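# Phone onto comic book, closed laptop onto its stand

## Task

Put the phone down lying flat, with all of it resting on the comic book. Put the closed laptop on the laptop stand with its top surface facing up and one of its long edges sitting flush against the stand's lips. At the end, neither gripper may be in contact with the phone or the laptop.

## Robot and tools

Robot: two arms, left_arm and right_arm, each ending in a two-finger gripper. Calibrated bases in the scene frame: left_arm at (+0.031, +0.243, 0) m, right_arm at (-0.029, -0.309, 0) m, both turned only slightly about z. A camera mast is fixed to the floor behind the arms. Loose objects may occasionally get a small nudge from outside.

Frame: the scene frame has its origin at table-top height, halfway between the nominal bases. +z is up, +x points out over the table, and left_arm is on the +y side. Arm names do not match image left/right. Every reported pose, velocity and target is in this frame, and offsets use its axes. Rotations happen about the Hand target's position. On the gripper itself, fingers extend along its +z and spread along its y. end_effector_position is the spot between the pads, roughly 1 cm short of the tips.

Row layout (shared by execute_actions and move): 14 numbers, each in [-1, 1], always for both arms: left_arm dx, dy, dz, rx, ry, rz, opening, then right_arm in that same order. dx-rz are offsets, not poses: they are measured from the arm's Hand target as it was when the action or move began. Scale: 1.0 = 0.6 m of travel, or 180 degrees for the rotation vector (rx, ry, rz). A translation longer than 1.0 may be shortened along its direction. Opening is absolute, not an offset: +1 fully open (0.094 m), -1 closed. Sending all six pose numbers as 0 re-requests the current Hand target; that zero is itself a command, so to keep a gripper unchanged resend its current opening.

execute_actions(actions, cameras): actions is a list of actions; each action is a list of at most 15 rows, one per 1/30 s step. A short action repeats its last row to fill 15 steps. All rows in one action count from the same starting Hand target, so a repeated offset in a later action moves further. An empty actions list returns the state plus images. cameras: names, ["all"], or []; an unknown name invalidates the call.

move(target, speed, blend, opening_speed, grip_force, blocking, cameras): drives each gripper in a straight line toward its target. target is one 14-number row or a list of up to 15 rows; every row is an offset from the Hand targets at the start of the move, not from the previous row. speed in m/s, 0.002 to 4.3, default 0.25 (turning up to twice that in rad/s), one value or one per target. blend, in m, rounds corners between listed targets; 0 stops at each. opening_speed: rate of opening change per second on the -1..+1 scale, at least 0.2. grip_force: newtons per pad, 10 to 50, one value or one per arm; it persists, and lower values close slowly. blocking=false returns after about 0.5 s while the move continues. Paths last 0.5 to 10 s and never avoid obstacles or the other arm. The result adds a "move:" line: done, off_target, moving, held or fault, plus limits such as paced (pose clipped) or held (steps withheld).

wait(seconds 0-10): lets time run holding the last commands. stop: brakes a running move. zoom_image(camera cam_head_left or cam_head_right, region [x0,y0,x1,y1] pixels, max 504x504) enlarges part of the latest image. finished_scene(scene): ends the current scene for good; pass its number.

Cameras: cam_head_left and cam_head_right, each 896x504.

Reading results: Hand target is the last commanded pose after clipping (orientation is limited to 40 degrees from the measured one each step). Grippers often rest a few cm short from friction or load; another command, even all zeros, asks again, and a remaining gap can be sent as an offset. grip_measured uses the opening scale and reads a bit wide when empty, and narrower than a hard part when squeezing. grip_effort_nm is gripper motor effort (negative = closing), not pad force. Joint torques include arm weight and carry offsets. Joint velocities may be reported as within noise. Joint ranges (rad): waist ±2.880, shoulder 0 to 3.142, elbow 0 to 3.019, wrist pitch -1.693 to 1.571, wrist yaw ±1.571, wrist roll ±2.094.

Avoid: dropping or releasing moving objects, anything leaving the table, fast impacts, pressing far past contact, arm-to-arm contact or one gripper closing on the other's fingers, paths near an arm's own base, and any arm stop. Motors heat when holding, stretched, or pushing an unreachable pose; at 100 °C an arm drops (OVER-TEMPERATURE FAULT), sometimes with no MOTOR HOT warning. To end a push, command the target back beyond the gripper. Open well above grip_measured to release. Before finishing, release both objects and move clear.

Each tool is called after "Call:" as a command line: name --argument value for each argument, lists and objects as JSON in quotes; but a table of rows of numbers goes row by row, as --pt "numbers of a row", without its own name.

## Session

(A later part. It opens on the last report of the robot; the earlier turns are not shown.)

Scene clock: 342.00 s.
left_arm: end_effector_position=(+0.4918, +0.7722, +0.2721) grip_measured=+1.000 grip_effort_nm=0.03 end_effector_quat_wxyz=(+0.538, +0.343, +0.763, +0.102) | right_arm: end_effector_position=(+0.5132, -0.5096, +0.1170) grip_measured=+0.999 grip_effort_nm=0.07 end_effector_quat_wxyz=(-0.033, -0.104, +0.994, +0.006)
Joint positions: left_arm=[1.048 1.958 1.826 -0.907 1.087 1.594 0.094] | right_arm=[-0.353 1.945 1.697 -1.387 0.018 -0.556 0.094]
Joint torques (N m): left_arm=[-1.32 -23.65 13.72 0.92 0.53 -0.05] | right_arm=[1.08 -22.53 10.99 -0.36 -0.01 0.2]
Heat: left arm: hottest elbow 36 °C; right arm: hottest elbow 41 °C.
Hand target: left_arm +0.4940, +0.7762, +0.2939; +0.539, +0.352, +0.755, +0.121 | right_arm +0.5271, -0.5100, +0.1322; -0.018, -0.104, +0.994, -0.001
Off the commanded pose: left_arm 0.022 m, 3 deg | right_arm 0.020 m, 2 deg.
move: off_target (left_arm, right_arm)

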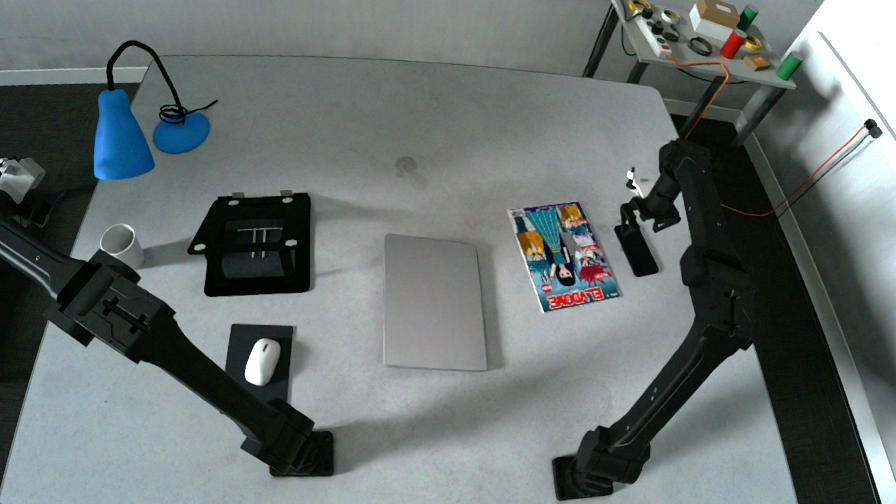

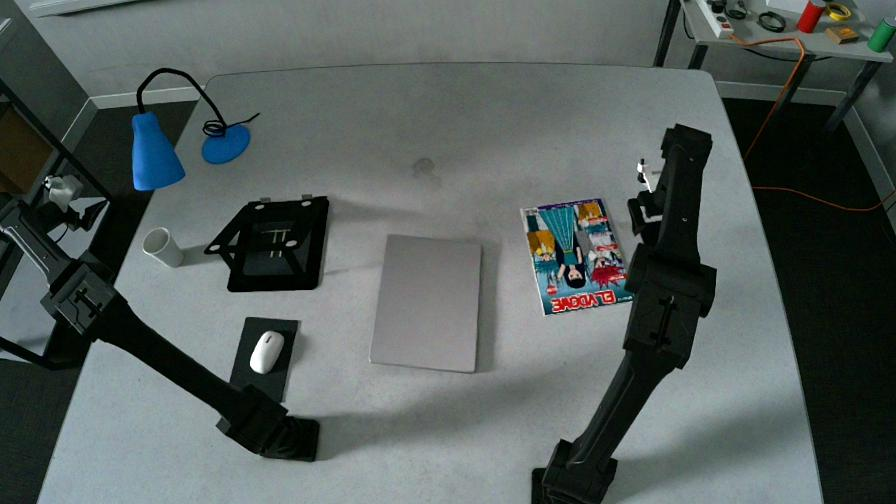

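Call:
move --target '[-0.24, -0.71, 0.0935, -0.219, -0.1, 0.107, 1, -0.378, 0.25, 0.196, 0, 0, 0, 1]' --speed 0.35 --cameras '["all"]'

Scene clock: 390.53 s.
left_arm: end_effector_position=(+0.3500, +0.3558, +0.3491) grip_measured=+1.000 grip_effort_nm=0.02 end_effector_quat_wxyz=(+0.701, -0.005, +0.713, +0.003) | right_arm: end_effector_position=(+0.3056, -0.3650, +0.2546) grip_measured=+0.999 grip_effort_nm=0.07 end_effector_quat_wxyz=(-0.008, -0.102, +0.995, -0.005)
Joint positions: left_arm=[0.626 0.523 0.458 0.044 0.643 0.011 0.094] | right_arm=[-0.162 1.233 1.212 -1.563 0.013 -0.361 0.094]
Joint torques (N m): left_arm=[-2.73 -1.55 10.95 2.61 -0.15 -0.13] | right_arm=[1.32 -10.52 7.35 -0.24 -0.02 0.22]
Heat: left arm: hottest elbow 37 °C; right arm: hottest elbow 44 °C.
Hand target: left_arm +0.3500, +0.3502, +0.3500; +0.707, +0.000, +0.707, +0.000 | right_arm +0.3002, -0.3601, +0.2500; -0.018, -0.104, +0.994, -0.001
Off the commanded pose: left_arm 0.006 m, 1 deg | right_arm 0.009 m, 1 deg.
move: done

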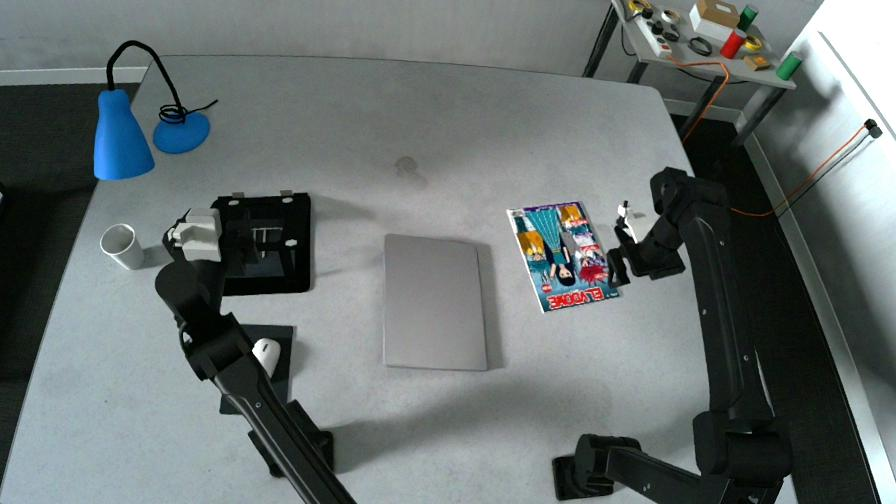

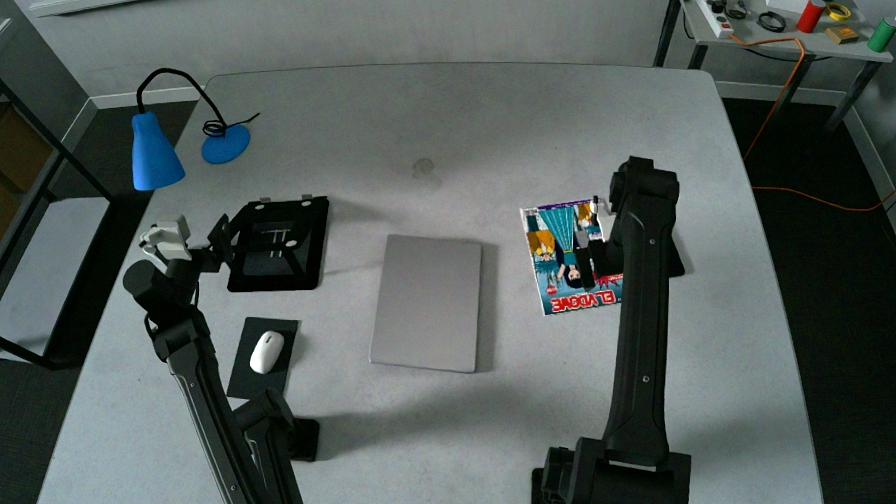

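Call:
zoom_image --camera "cam_head_right" --region '[120, 190, 260, 330]'

Call:
zoom_image --camera "cam_head_left" --region '[150, 190, 290, 330]'

Call:
zoom_image --camera "cam_head_left" --region '[580, 190, 700, 310]'

Call:
zoom_image --camera "cam_head_right" --region '[560, 180, 700, 320]'

Scaled by 3.600.

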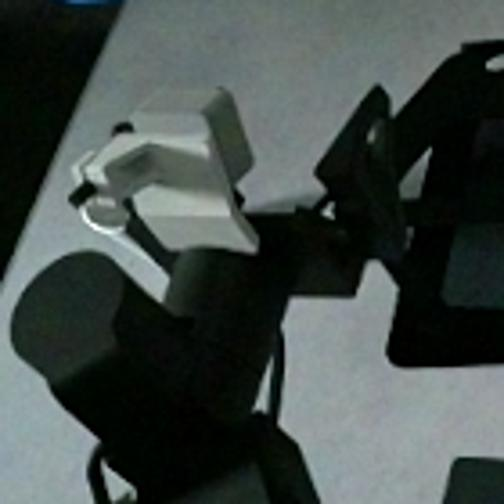

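Scaled by 3.600.

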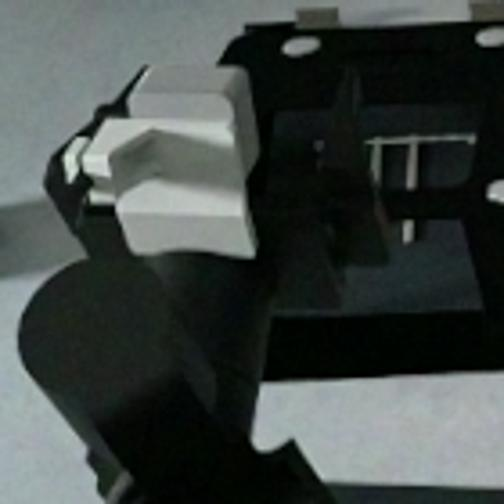

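Scaled by 4.200.

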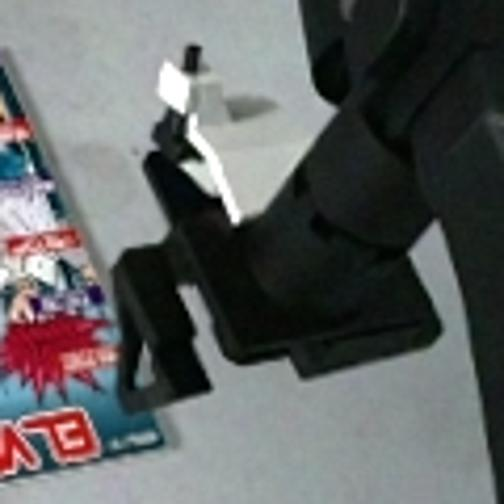

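Scaled by 3.600.

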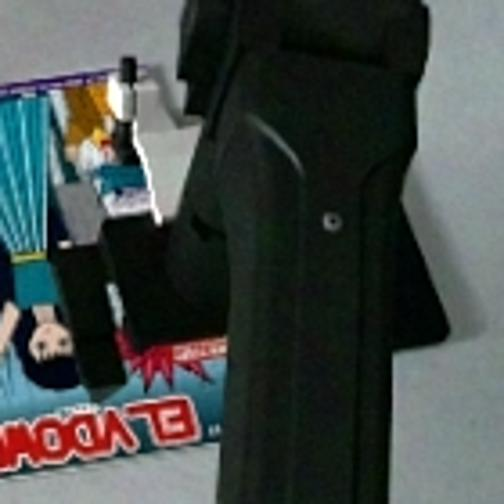

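Call:
move --target '[0, 0, 0, 0, 0, 0, 1, 0.3863, -0.3332, -0.3, 0, 0, 0, 1]' --speed 0.25 --cameras '["cam_head_left"]'

Call:
zoom_image --camera "cam_head_left" --region '[600, 190, 700, 290]'

Scene clock: 418.50 s.
left_arm: end_effector_position=(+0.3500, +0.3558, +0.3491) grip_measured=+1.000 grip_effort_nm=0.02 end_effector_quat_wxyz=(+0.701, -0.005, +0.713, +0.003) | right_arm: end_effector_position=(+0.5179, -0.5481, +0.0652) grip_measured=+0.999 grip_effort_nm=0.07 end_effector_quat_wxyz=(-0.027, -0.104, +0.994, +0.003)
Joint positions: left_arm=[0.626 0.523 0.458 0.044 0.643 0.01 0.094] | right_arm=[-0.41 2.025 1.683 -1.279 0.02 -0.613 0.094]
Joint torques (N m): left_arm=[-2.61 -1.96 10.92 2.55 -0.13 -0.1] | right_arm=[-0.03 -20.95 11.9 -0.38 0.02 0.13]
Motor temperatures (°C): left_arm=[23 30 36 24 27 24 26] | right_arm=[27 36 40 25 24 23 25]
Heat: left arm: hottest elbow 36 °C; right arm: hottest elbow 40 °C.
Hand target: left_arm +0.3500, +0.3502, +0.3500; +0.707, +0.000, +0.707, +0.000 | right_arm +0.5321, -0.5600, +0.0700; -0.018, -0.104, +0.994, -0.001
Off the commanded pose: left_arm 0.006 m, 1 deg | right_arm 0.019 m, 1 deg.
move: off_target (right_arm)
Images, in order (width x height): cam_head_left 896x504.

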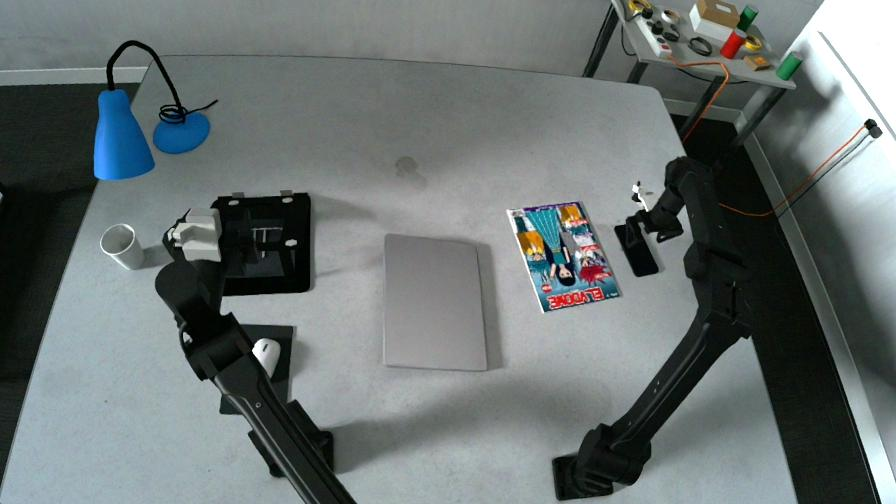

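Scaled by 5.040.

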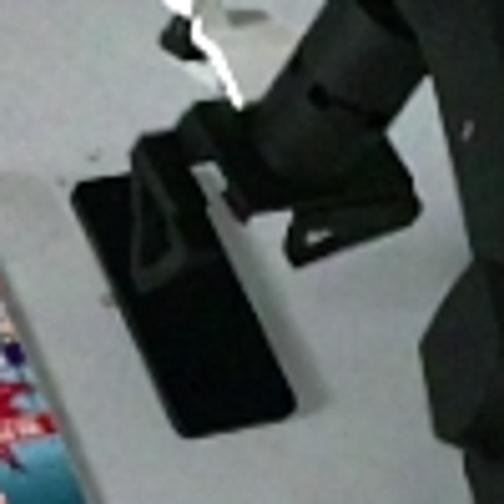

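Call:
move --target '[0, 0, 0, 0, 0, 0, 1, 0.0365, -0.015, -0.055, 0, 0, 0, 1]' --speed 0.1 --cameras '["cam_head_left"]'

Call:
zoom_image --camera "cam_head_left" --region '[600, 190, 700, 290]'

Scene clock: 435.53 s.
left_arm: end_effector_position=(+0.3500, +0.3558, +0.3491) grip_measured=+1.000 grip_effort_nm=0.02 end_effector_quat_wxyz=(+0.701, -0.005, +0.713, +0.003) | right_arm: end_effector_position=(+0.5359, -0.5558, +0.0330) grip_measured=+0.999 grip_effort_nm=0.07 end_effector_quat_wxyz=(-0.034, -0.105, +0.994, +0.008)
Joint positions: left_arm=[0.626 0.523 0.458 0.044 0.643 0.01 0.094] | right_arm=[-0.41 2.118 1.748 -1.268 0.02 -0.614 0.094]
Joint torques (N m): left_arm=[-2.84 -1.67 11.11 2.61 -0.14 -0.08] | right_arm=[-0.09 -22.01 11.73 0.23 0.03 0.09]
Heat: left arm: hottest elbow 36 °C; right arm: hottest elbow 41 °C.
Hand target: left_arm +0.3500, +0.3502, +0.3500; +0.707, +0.000, +0.707, +0.000 | right_arm +0.5540, -0.5690, +0.0369; -0.018, -0.104, +0.994, -0.001
Off the commanded pose: left_arm 0.006 m, 1 deg | right_arm 0.023 m, 2 deg.
move: off_target (right_arm)
Images, in order (width x height): cam_head_left 896x504.

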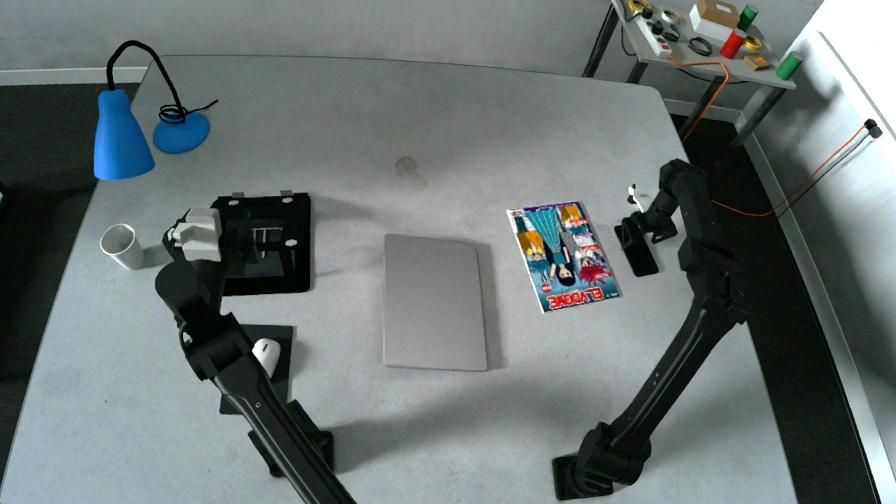

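Scaled by 5.040.

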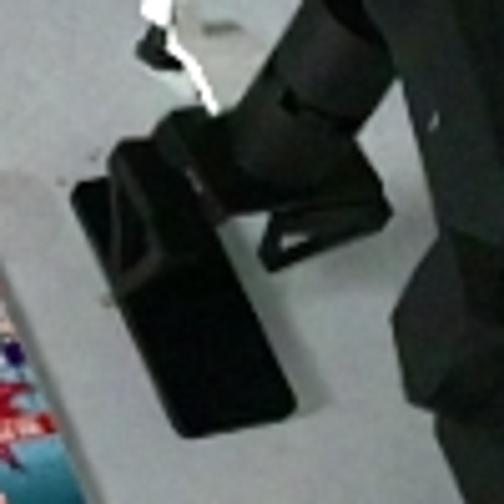

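Call:
move --target '[0, 0, 0, 0, 0, 0, 1, 0.002, -0.012, -0.013, 0, 0, 0, 1]' --speed 0.06 --cameras '["cam_head_left"]'

Call:
zoom_image --camera "cam_head_left" --region '[600, 200, 680, 280]'

Scene clock: 445.17 s.
left_arm: end_effector_position=(+0.3500, +0.3558, +0.3491) grip_measured=+1.000 grip_effort_nm=0.02 end_effector_quat_wxyz=(+0.701, -0.005, +0.713, +0.003) | right_arm: end_effector_position=(+0.5375, -0.5596, +0.0294) grip_measured=+0.999 grip_effort_nm=0.07 end_effector_quat_wxyz=(-0.033, -0.106, +0.994, +0.007)
Joint positions: left_arm=[0.626 0.523 0.458 0.044 0.643 0.01 0.094] | right_arm=[-0.415 2.127 1.754 -1.262 0.02 -0.622 0.094]
Joint torques (N m): left_arm=[-2.02 -2.67 11.03 2.69 -0.15 -0.07] | right_arm=[-0.79 -22.18 11.82 0.32 0.04 0.09]
Heat: left arm: hottest elbow 35 °C; right arm: hottest elbow 43 °C.
Hand target: left_arm +0.3500, +0.3502, +0.3500; +0.707, +0.000, +0.707, +0.000 | right_arm +0.5551, -0.5761, +0.0291; -0.018, -0.104, +0.994, -0.001
Off the commanded pose: left_arm 0.006 m, 1 deg | right_arm 0.024 m, 2 deg.
move: off_target (right_arm)
Images, in order (width x height): cam_head_left 896x504.

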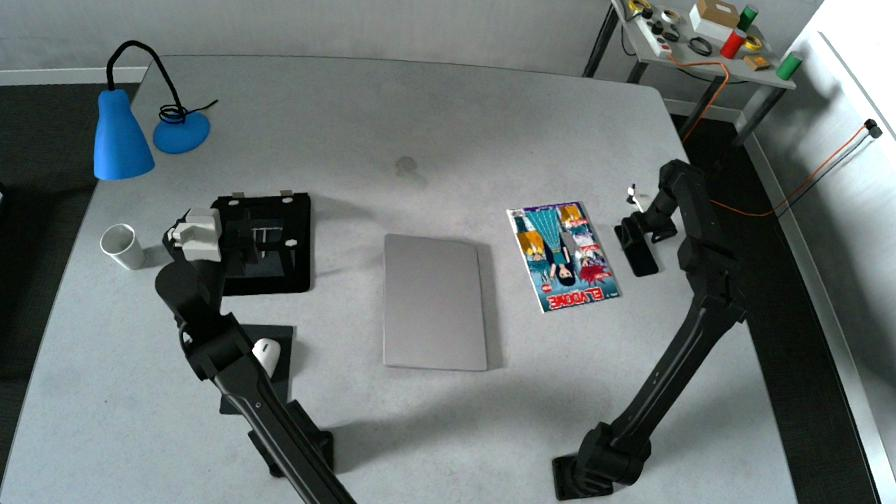

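Scaled by 6.300.

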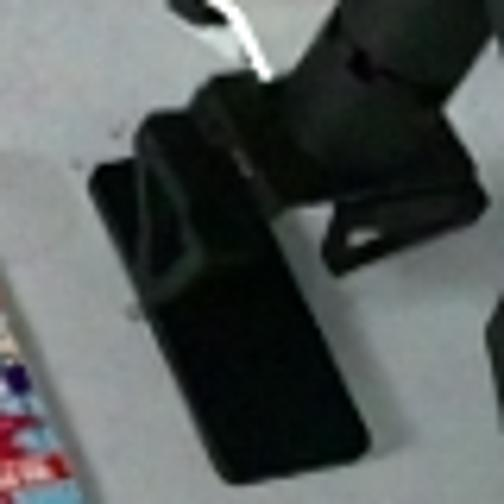

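Call:
zoom_image --camera "cam_head_left" --region '[612, 212, 662, 262]'

Call:
zoom_image --camera "cam_head_left" --region '[640, 205, 690, 255]'

Scaled by 10.080.

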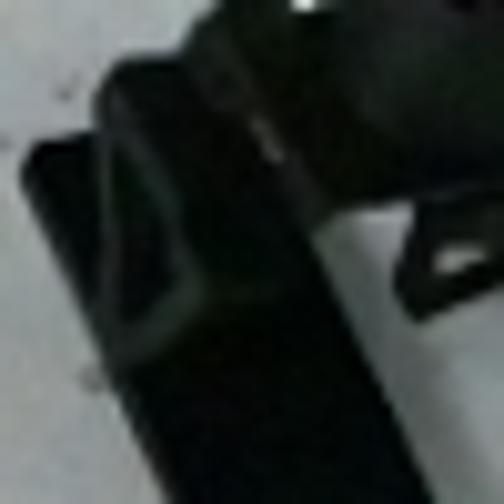

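Scaled by 10.080.

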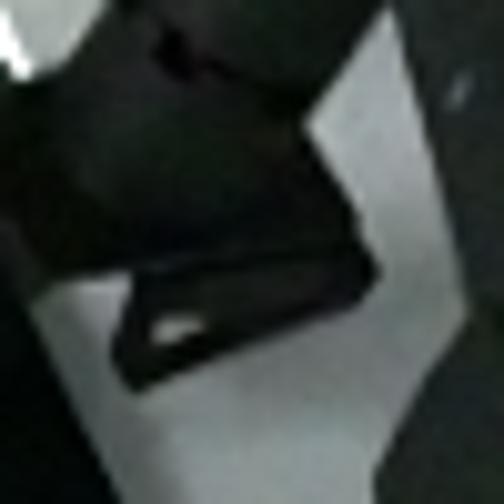

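Call:
move --target '[0, 0, 0, 0, 0, 0, 1, -0.002, 0, -0.0233, 0, 0, 0, 1]' --speed 0.05 --cameras '["cam_head_left"]'

Call:
zoom_image --camera "cam_head_left" --region '[605, 205, 675, 275]'

Scene clock: 526.87 s.
left_arm: end_effector_position=(+0.3500, +0.3558, +0.3491) grip_measured=+1.000 grip_effort_nm=0.02 end_effector_quat_wxyz=(+0.701, -0.005, +0.713, +0.003) | right_arm: end_effector_position=(+0.5427, -0.5620, +0.0205) grip_measured=+0.999 grip_effort_nm=0.07 end_effector_quat_wxyz=(-0.027, -0.107, +0.994, +0.004)
Joint positions: left_arm=[0.626 0.523 0.458 0.044 0.643 0.01 0.094] | right_arm=[-0.415 2.141 1.754 -1.233 0.02 -0.623 0.094]
Joint torques (N m): left_arm=[-2.43 -2.32 11.02 2.43 -0.12 -0.08] | right_arm=[-0.32 -21.83 10.48 0.39 0.03 0.08]
Motor temperatures (°C): left_arm=[23 27 35 24 27 24 26] | right_arm=[27 39 50 25 24 23 25]
Heat: left arm: hottest elbow 35 °C; right arm: hottest elbow 50 °C.
Hand target: left_arm +0.3500, +0.3502, +0.3500; +0.707, +0.000, +0.707, +0.000 | right_arm +0.5540, -0.5760, +0.0151; -0.018, -0.104, +0.994, -0.001
Off the commanded pose: left_arm 0.006 m, 1 deg | right_arm 0.019 m, 1 deg.
move: off_target (right_arm)
Images, in order (width x height): cam_head_left 896x504.

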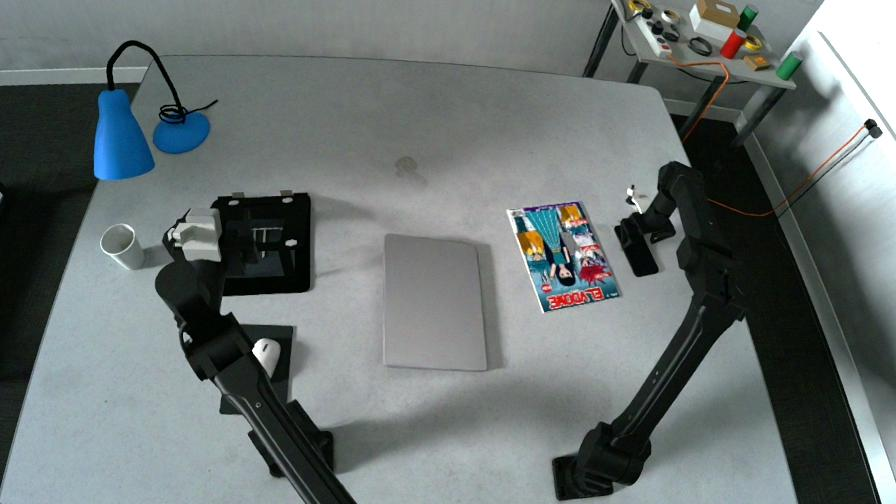

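Scaled by 7.200.

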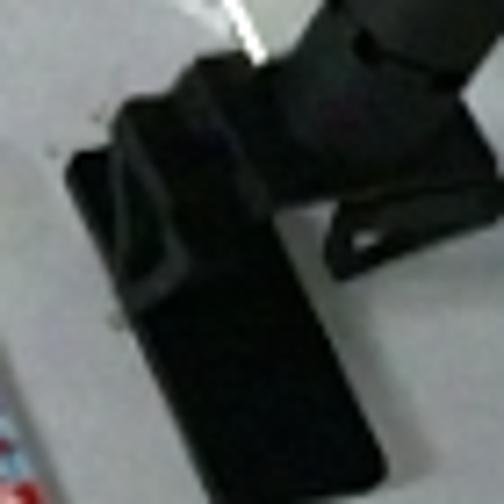

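Call:
move --target '[0, 0, 0, 0, 0, 0, 1, -0.008, 0.004, -0.011, 0, 0, 0, 1]' --speed 0.04 --cameras '["cam_head_left"]'

Call:
zoom_image --camera "cam_head_left" --region '[605, 205, 675, 275]'

Scene clock: 541.00 s.
left_arm: end_effector_position=(+0.3500, +0.3558, +0.3491) grip_measured=+1.000 grip_effort_nm=0.02 end_effector_quat_wxyz=(+0.701, -0.005, +0.713, +0.003) | right_arm: end_effector_position=(+0.5467, -0.5638, +0.0204) grip_measured=+0.999 grip_effort_nm=0.07 end_effector_quat_wxyz=(-0.019, -0.107, +0.994, -0.001)
Joint positions: left_arm=[0.626 0.523 0.458 0.044 0.643 0.01 0.094] | right_arm=[-0.415 2.141 1.754 -1.215 0.02 -0.624 0.094]
Joint torques (N m): left_arm=[-2.49 -2.43 10.95 2.56 -0.12 -0.06] | right_arm=[-0.32 -22.77 8.53 0.73 0.03 0.1]
Heat: left arm: hottest elbow 35 °C; right arm: hottest elbow 49 °C.
Hand target: left_arm +0.3500, +0.3502, +0.3500; +0.707, +0.000, +0.707, +0.000 | right_arm +0.5492, -0.5736, +0.0085; -0.018, -0.104, +0.994, -0.001
Off the commanded pose: left_arm 0.006 m, 1 deg | right_arm 0.016 m, 0 deg.
move: off_target (right_arm)
Images, in order (width x height): cam_head_left 896x504.

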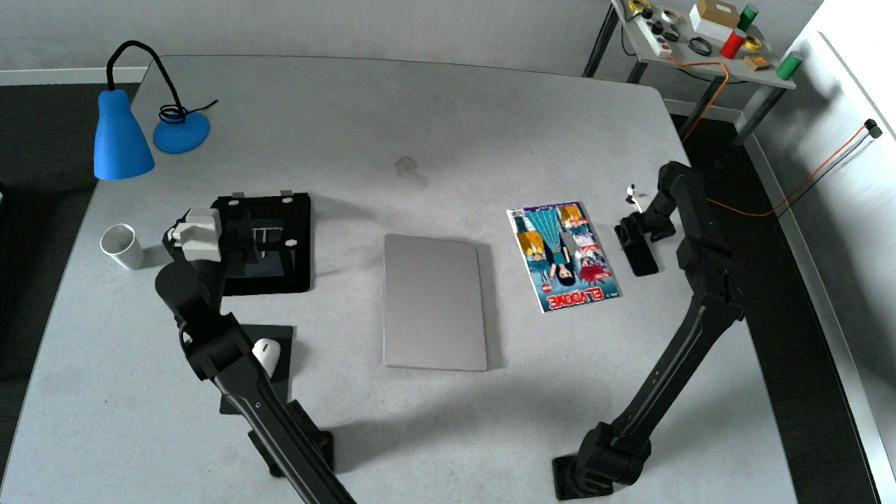

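Scaled by 7.200.

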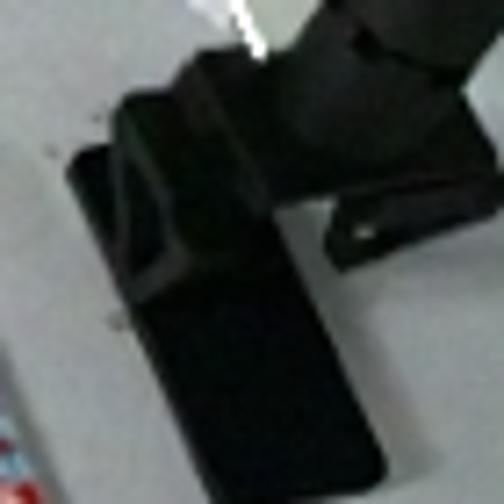

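Call:
move --target '[0, 0, 0, 0, 0, 0, 1, -0.012, 0.008, -0.0142, 0, 0, 0, 1]' --speed 0.04 --cameras '["cam_head_left"]'

Call:
zoom_image --camera "cam_head_left" --region '[605, 205, 675, 275]'

Scene clock: 550.33 s.
left_arm: end_effector_position=(+0.3500, +0.3558, +0.3491) grip_measured=+1.000 grip_effort_nm=0.02 end_effector_quat_wxyz=(+0.701, -0.005, +0.713, +0.003) | right_arm: end_effector_position=(+0.5502, -0.5655, +0.0163) grip_measured=+0.999 grip_effort_nm=0.06 end_effector_quat_wxyz=(-0.009, -0.107, +0.994, -0.006)
Joint positions: left_arm=[0.626 0.523 0.458 0.044 0.643 0.01 0.094] | right_arm=[-0.416 2.141 1.743 -1.182 0.02 -0.624 0.094]
Joint torques (N m): left_arm=[-2.32 -2.14 10.86 2.62 -0.13 -0.08] | right_arm=[-0.09 -23.77 6.13 0.58 0.03 0.12]
Heat: left arm: hottest elbow 35 °C; right arm: hottest elbow 47 °C.
Hand target: left_arm +0.3500, +0.3502, +0.3500; +0.707, +0.000, +0.707, +0.000 | right_arm +0.5419, -0.5689, -0.0001; -0.018, -0.104, +0.994, -0.001
Off the commanded pose: left_arm 0.006 m, 1 deg | right_arm 0.019 m, 1 deg.
move: off_target (right_arm)
Images, in order (width x height): cam_head_left 896x504.

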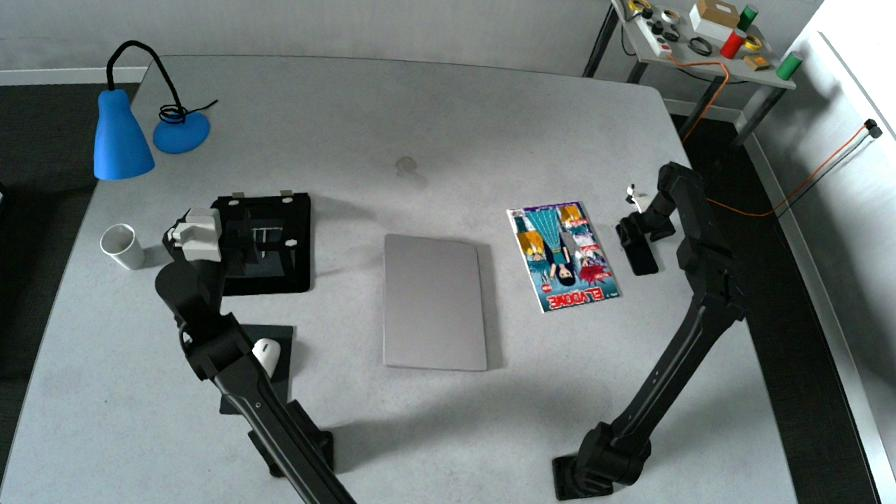

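Scaled by 7.200.

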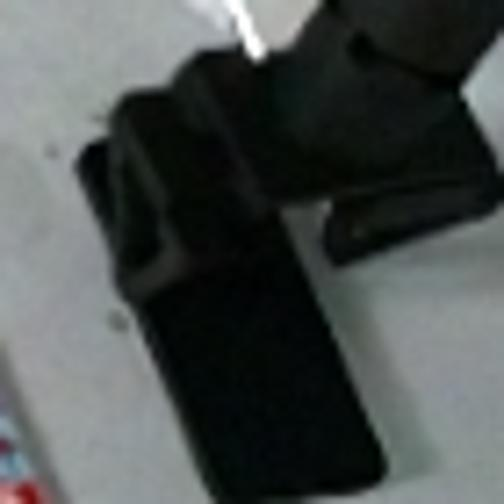

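Call:
move --target '[0, 0, 0, 0, 0, 0, 1, -0.018, 0.006, -0.01, 0, 0, 0, 1]' --speed 0.04 --cameras '["cam_head_left"]'

Call:
zoom_image --camera "cam_head_left" --region '[605, 205, 675, 275]'

Scene clock: 556.97 s.
left_arm: end_effector_position=(+0.3500, +0.3558, +0.3491) grip_measured=+1.000 grip_effort_nm=0.02 end_effector_quat_wxyz=(+0.701, -0.005, +0.713, +0.003) | right_arm: end_effector_position=(+0.5480, -0.5648, +0.0157) grip_measured=+0.999 grip_effort_nm=0.06 end_effector_quat_wxyz=(+0.003, -0.106, +0.994, -0.013)
Joint positions: left_arm=[0.626 0.523 0.458 0.044 0.643 0.01 0.094] | right_arm=[-0.416 2.12 1.703 -1.137 0.019 -0.624 0.094]
Joint torques (N m): left_arm=[-2.9 -1.85 11.08 2.37 -0.1 -0.08] | right_arm=[-0.21 -23.41 5.09 0.21 0.04 0.11]
Heat: left arm: hottest elbow 35 °C; right arm: hottest elbow 46 °C.
Hand target: left_arm +0.3500, +0.3502, +0.3500; +0.707, +0.000, +0.707, +0.000 | right_arm +0.5311, -0.5653, -0.0060; -0.018, -0.104, +0.994, -0.001
Off the commanded pose: left_arm 0.006 m, 1 deg | right_arm 0.028 m, 3 deg.
move: off_target (right_arm)
Images, in order (width x height): cam_head_left 896x504.

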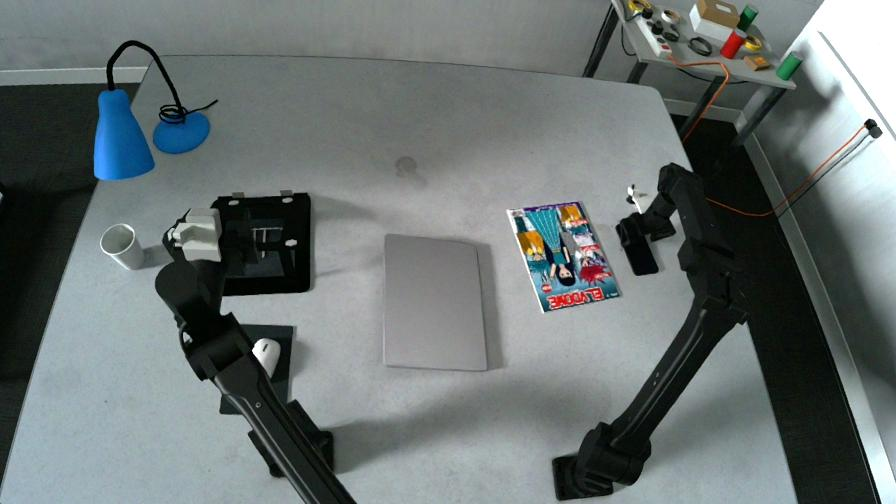

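Scaled by 7.200.

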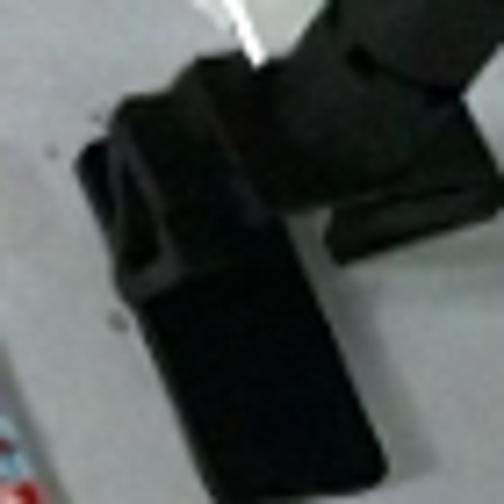

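Call:
move --pt "0 0 0 0 0 0 1 0 0 0.1 0 0 0 1" --pt "0 0 0 0 0 0 1 -0.03 0.22 0.1 0 0 0 1" --pt "0 0 0 0 0 0 1 -0.03 0.22 0.02 0 0 0 1" --speed '[0.15, 0.2, 0.06]' --blend '[0.01, 0.01, 0]' --cameras '["cam_head_left"]'

Call:
zoom_image --camera "cam_head_left" --region '[585, 205, 685, 305]'

Scene clock: 573.10 s.
left_arm: end_effector_position=(+0.3500, +0.3558, +0.3491) grip_measured=+1.000 grip_effort_nm=0.02 end_effector_quat_wxyz=(+0.701, -0.005, +0.713, +0.003) | right_arm: end_effector_position=(+0.5185, -0.4344, +0.0248) grip_measured=+0.999 grip_effort_nm=0.06 end_effector_quat_wxyz=(-0.005, -0.107, +0.994, -0.005)
Joint positions: left_arm=[0.626 0.523 0.458 0.044 0.643 0.01 0.094] | right_arm=[-0.225 1.957 1.458 -1.077 0.013 -0.435 0.094]
Joint torques (N m): left_arm=[-1.85 -2.2 10.97 2.41 -0.08 -0.03] | right_arm=[0.56 -19.55 6.31 0.51 0.05 0.22]
Motor temperatures (°C): left_arm=[23 27 35 24 27 23 26] | right_arm=[27 41 43 25 24 23 25]
Heat: left arm: hottest elbow 35 °C; right arm: hottest elbow 43 °C.
Hand target: left_arm +0.3500, +0.3502, +0.3500; +0.707, +0.000, +0.707, +0.000 | right_arm +0.5131, -0.4332, +0.0060; -0.018, -0.104, +0.994, -0.001
Off the commanded pose: left_arm 0.006 m, 1 deg | right_arm 0.020 m, 2 deg.
move: off_target (right_arm)
Images, in order (width x height): cam_head_left 896x504.

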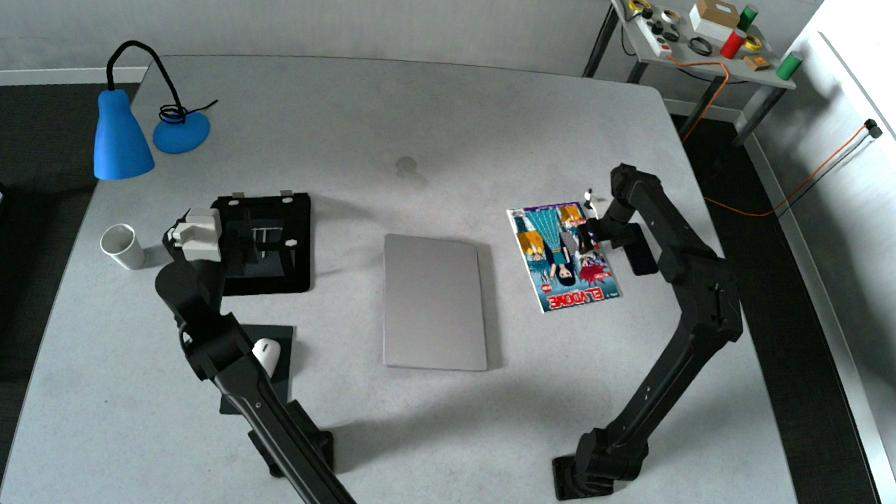

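Scaled by 5.040.

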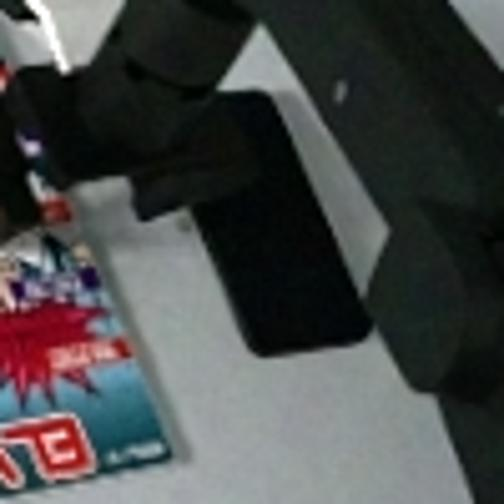

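Call:
move --pt "0 0 0 0 0 0 1 0 -0.05 0.04 0 0 0 -1" --pt "0 0 0 0 0 0 1 0 -0.05 -0.005 0 0 0 -1" --speed '[0.12, 0.04]' --cameras '["cam_head_left"]'

Call:
zoom_image --camera "cam_head_left" --region '[585, 205, 685, 305]'

Scene clock: 590.57 s.
left_arm: end_effector_position=(+0.3500, +0.3558, +0.3491) grip_measured=+1.000 grip_effort_nm=0.02 end_effector_quat_wxyz=(+0.701, -0.005, +0.713, +0.003) | right_arm: end_effector_position=(+0.5097, -0.4589, +0.0150) grip_measured=-0.991 grip_effort_nm=-0.50 end_effector_quat_wxyz=(-0.015, -0.103, +0.995, -0.002)
Joint positions: left_arm=[0.626 0.523 0.458 0.044 0.643 0.01 0.094] | right_arm=[-0.271 1.976 1.458 -1.079 0.015 -0.471 0]
Joint torques (N m): left_arm=[-2.49 -2.08 11.1 2.54 -0.14 -0.1] | right_arm=[0.09 -19.96 7.94 0.42 0.05 0.1]
Heat: left arm: hottest elbow 35 °C; right arm: hottest elbow 41 °C.
Hand target: left_arm +0.3500, +0.3502, +0.3500; +0.707, +0.000, +0.707, +0.000 | right_arm +0.5132, -0.4632, +0.0029; -0.018, -0.104, +0.994, -0.001
Off the commanded pose: left_arm 0.006 m, 1 deg | right_arm 0.013 m, 0 deg.
move: off_target (right_arm)
Images, in order (width x height): cam_head_left 896x504.

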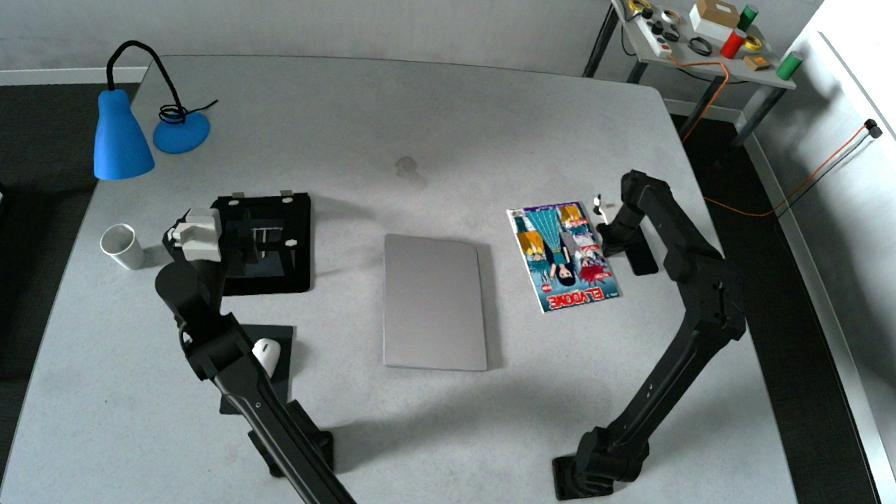

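Scaled by 5.040.

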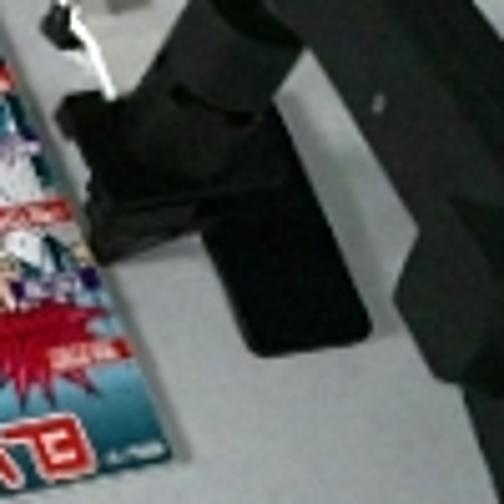

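Call:
move --target '[0, 0, 0, 0, 0, 0, 1, 0.0, -0.01, -0.025, 0, 0, 0, -1]' --speed 0.03 --cameras '[]'

Scene clock: 593.37 s.
left_arm: end_effector_position=(+0.3500, +0.3558, +0.3491) grip_measured=+1.000 grip_effort_nm=0.02 end_effector_quat_wxyz=(+0.701, -0.005, +0.713, +0.003) | right_arm: end_effector_position=(+0.5140, -0.4623, +0.0143) grip_measured=-0.991 grip_effort_nm=-0.50 end_effector_quat_wxyz=(-0.005, -0.106, +0.994, -0.006)
Joint positions: left_arm=[0.626 0.523 0.458 0.044 0.643 0.01 0.094] | right_arm=[-0.275 1.977 1.458 -1.058 0.015 -0.481 0]
Joint torques (N m): left_arm=[-2.08 -1.96 11.04 2.45 -0.16 -0.12] | right_arm=[-0.38 -17.85 7.39 0.79 0.05 0.1]
Heat: left arm: hottest elbow 35 °C; right arm: hottest elbow 41 °C.
Hand target: left_arm +0.3500, +0.3502, +0.3500; +0.707, +0.000, +0.707, +0.000 | right_arm +0.5131, -0.4693, -0.0120; -0.018, -0.104, +0.994, -0.001
Off the commanded pose: left_arm 0.006 m, 1 deg | right_arm 0.027 m, 2 deg.
move: off_target (right_arm)
No camera images: "cameras" was empty.

Call:
move --target '[0, 0, 0, 0, 0, 0, 1, 0.0, 0, -0.02, 0, 0, 0, -1]' --speed 0.03 --cameras '[]'

Scene clock: 596.07 s.
left_arm: end_effector_position=(+0.3500, +0.3558, +0.3491) grip_measured=+1.000 grip_effort_nm=0.02 end_effector_quat_wxyz=(+0.701, -0.005, +0.713, +0.003) | right_arm: end_effector_position=(+0.5187, -0.4636, +0.0137) grip_measured=-0.991 grip_effort_nm=-0.50 end_effector_quat_wxyz=(+0.003, -0.106, +0.994, -0.009)
Joint positions: left_arm=[0.626 0.523 0.458 0.044 0.643 0.01 0.094] | right_arm=[-0.275 1.978 1.458 -1.038 0.015 -0.482 0]
Joint torques (N m): left_arm=[-1.96 -2.55 10.91 2.4 -0.11 -0.04] | right_arm=[-0.26 -16.85 6.64 1.14 0.04 0.09]
Heat: left arm: hottest elbow 35 °C; right arm: hottest elbow 40 °C.
Hand target: left_arm +0.3500, +0.3502, +0.3500; +0.707, +0.000, +0.707, +0.000 | right_arm +0.5131, -0.4693, -0.0240; -0.018, -0.104, +0.994, -0.001
Off the commanded pose: left_arm 0.006 m, 1 deg | right_arm 0.039 m, 3 deg.
move: off_target (right_arm)
No camera images: "cameras" was empty.

Call:
move --pt "0 0 0 0 0 0 1 0 0 0.15 0 0 0 -1" --pt "0 0 0 0 0 0 1 0.035 -0.1695 0.14 0 0 0 1" --speed '[0.15, 0.15]' --blend '[0.02, 0]' --cameras '["cam_head_left"]'

Call:
zoom_image --camera "cam_head_left" --region '[605, 205, 675, 275]'

Scene clock: 608.00 s.
left_arm: end_effector_position=(+0.3500, +0.3558, +0.3491) grip_measured=+1.000 grip_effort_nm=0.02 end_effector_quat_wxyz=(+0.701, -0.005, +0.713, +0.003) | right_arm: end_effector_position=(+0.5189, -0.5612, +0.0554) grip_measured=+0.998 grip_effort_nm=0.07 end_effector_quat_wxyz=(-0.027, -0.102, +0.994, +0.004)
Joint positions: left_arm=[0.626 0.523 0.458 0.044 0.643 0.01 0.094] | right_arm=[-0.429 2.05 1.697 -1.268 0.021 -0.629 0.094]
Joint torques (N m): left_arm=[-2.61 -2.32 10.92 2.61 -0.17 -0.08] | right_arm=[0.32 -21.54 11.86 -0.32 0.01 0.08]
Heat: left arm: hottest elbow 35 °C; right arm: hottest elbow 40 °C.
Hand target: left_arm +0.3500, +0.3502, +0.3500; +0.707, +0.000, +0.707, +0.000 | right_arm +0.5342, -0.5709, +0.0600; -0.018, -0.104, +0.994, -0.001
Off the commanded pose: left_arm 0.006 m, 1 deg | right_arm 0.019 m, 1 deg.
move: off_target (right_arm); target 2's new opening was sent with right_arm's hand 0.019 m and 1 deg from that target
Images, in order (width x height): cam_head_left 896x504.

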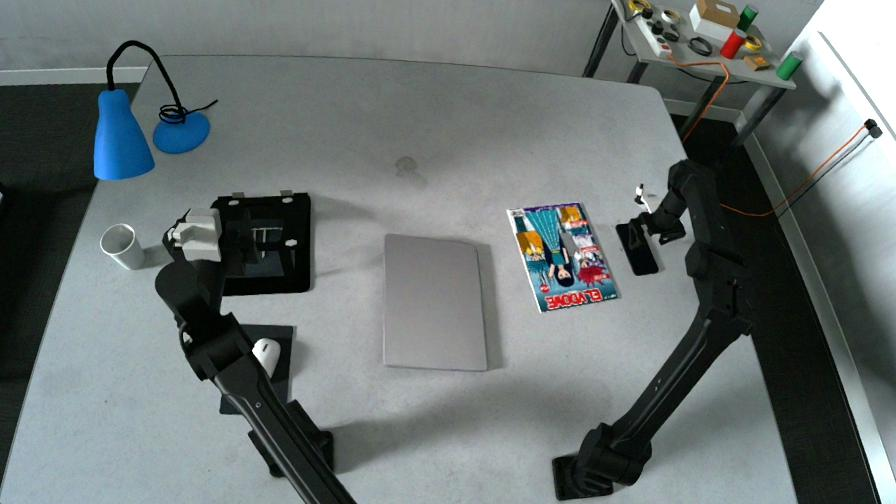

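Scaled by 7.200.

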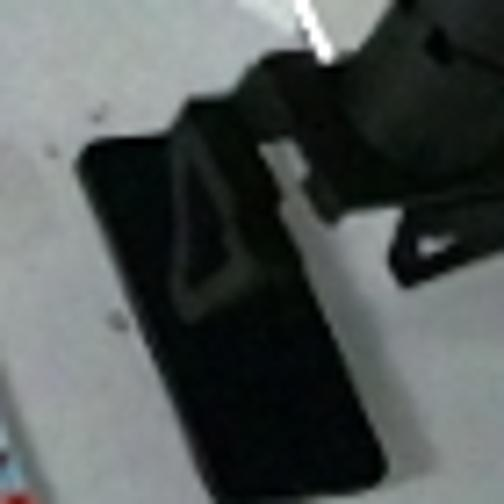

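Call:
move --target '[0, 0, 0, 0, 0, 0, 1, -0.01, 0.04, -0.05, 0, 0, 0, 1]' --speed 0.08 --cameras '["cam_head_left"]'

Call:
zoom_image --camera "cam_head_left" --region '[605, 205, 675, 275]'

Scene clock: 617.93 s.
left_arm: end_effector_position=(+0.3500, +0.3558, +0.3491) grip_measured=+1.000 grip_effort_nm=0.02 end_effector_quat_wxyz=(+0.701, -0.005, +0.713, +0.003) | right_arm: end_effector_position=(+0.5285, -0.5538, +0.0453) grip_measured=+0.999 grip_effort_nm=0.07 end_effector_quat_wxyz=(-0.010, -0.103, +0.995, -0.006)
Joint positions: left_arm=[0.626 0.523 0.458 0.044 0.643 0.01 0.094] | right_arm=[-0.412 2.05 1.67 -1.202 0.021 -0.612 0.094]
Joint torques (N m): left_arm=[-2.61 -2.84 10.97 2.43 -0.14 -0.07] | right_arm=[1.26 -21.89 6.94 0.47 -0.01 0.2]
Heat: left arm: hottest elbow 35 °C; right arm: hottest elbow 42 °C.
Hand target: left_arm +0.3500, +0.3502, +0.3500; +0.707, +0.000, +0.707, +0.000 | right_arm +0.5281, -0.5469, +0.0299; -0.018, -0.104, +0.994, -0.001
Off the commanded pose: left_arm 0.006 m, 1 deg | right_arm 0.017 m, 1 deg.
move: off_target (right_arm)
Images, in order (width x height): cam_head_left 896x504.

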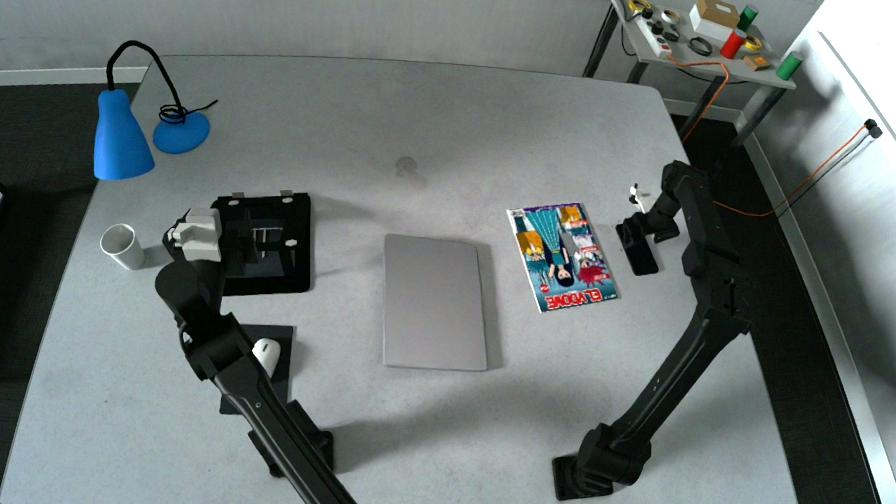

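Scaled by 7.200.

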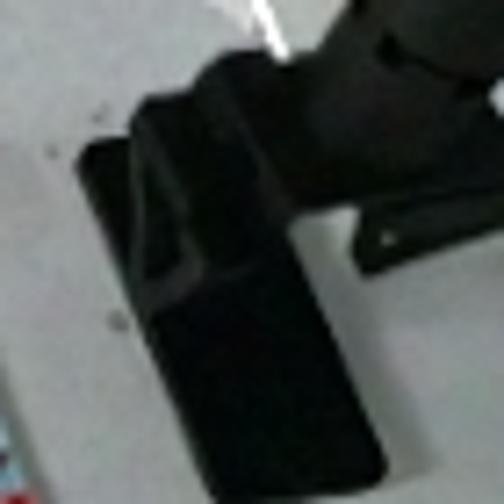

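Call:
move --target '[0, 0, 0, 0, 0, 0, 1, -0.017, 0, -0.06, 0, 0, 0, 1]' --speed 0.05 --cameras '["cam_head_left"]'

Call:
zoom_image --camera "cam_head_left" --region '[605, 205, 675, 275]'

Scene clock: 622.30 s.
left_arm: end_effector_position=(+0.3500, +0.3558, +0.3491) grip_measured=+1.000 grip_effort_nm=0.02 end_effector_quat_wxyz=(+0.701, -0.005, +0.713, +0.003) | right_arm: end_effector_position=(+0.5223, -0.5511, +0.0166) grip_measured=+0.999 grip_effort_nm=0.07 end_effector_quat_wxyz=(-0.004, -0.103, +0.995, -0.009)
Joint positions: left_arm=[0.626 0.523 0.458 0.044 0.643 0.01 0.094] | right_arm=[-0.412 2.057 1.599 -1.111 0.021 -0.612 0.094]
Joint torques (N m): left_arm=[-1.79 -1.55 11.02 2.41 -0.12 -0.06] | right_arm=[0.73 -20.89 6.53 0.51 -0.01 0.16]
Heat: left arm: hottest elbow 35 °C; right arm: hottest elbow 42 °C.
Hand target: left_arm +0.3500, +0.3502, +0.3500; +0.707, +0.000, +0.707, +0.000 | right_arm +0.5179, -0.5469, -0.0062; -0.018, -0.104, +0.994, -0.001
Off the commanded pose: left_arm 0.006 m, 1 deg | right_arm 0.023 m, 2 deg.
move: off_target (right_arm)
Images, in order (width x height): cam_head_left 896x504.

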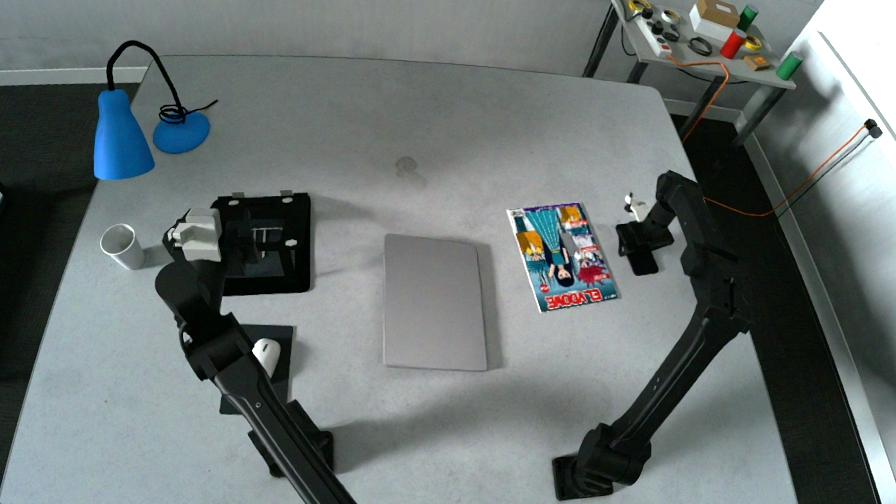

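Scaled by 7.200.

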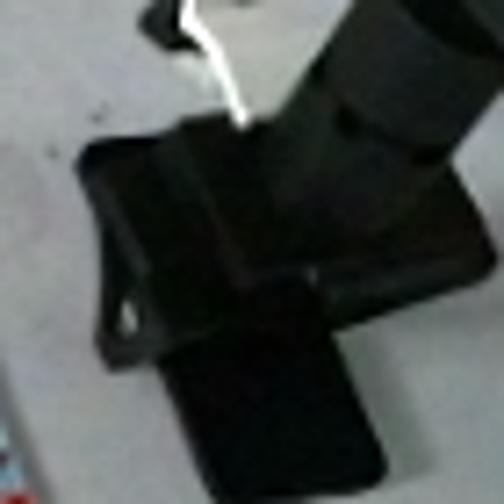

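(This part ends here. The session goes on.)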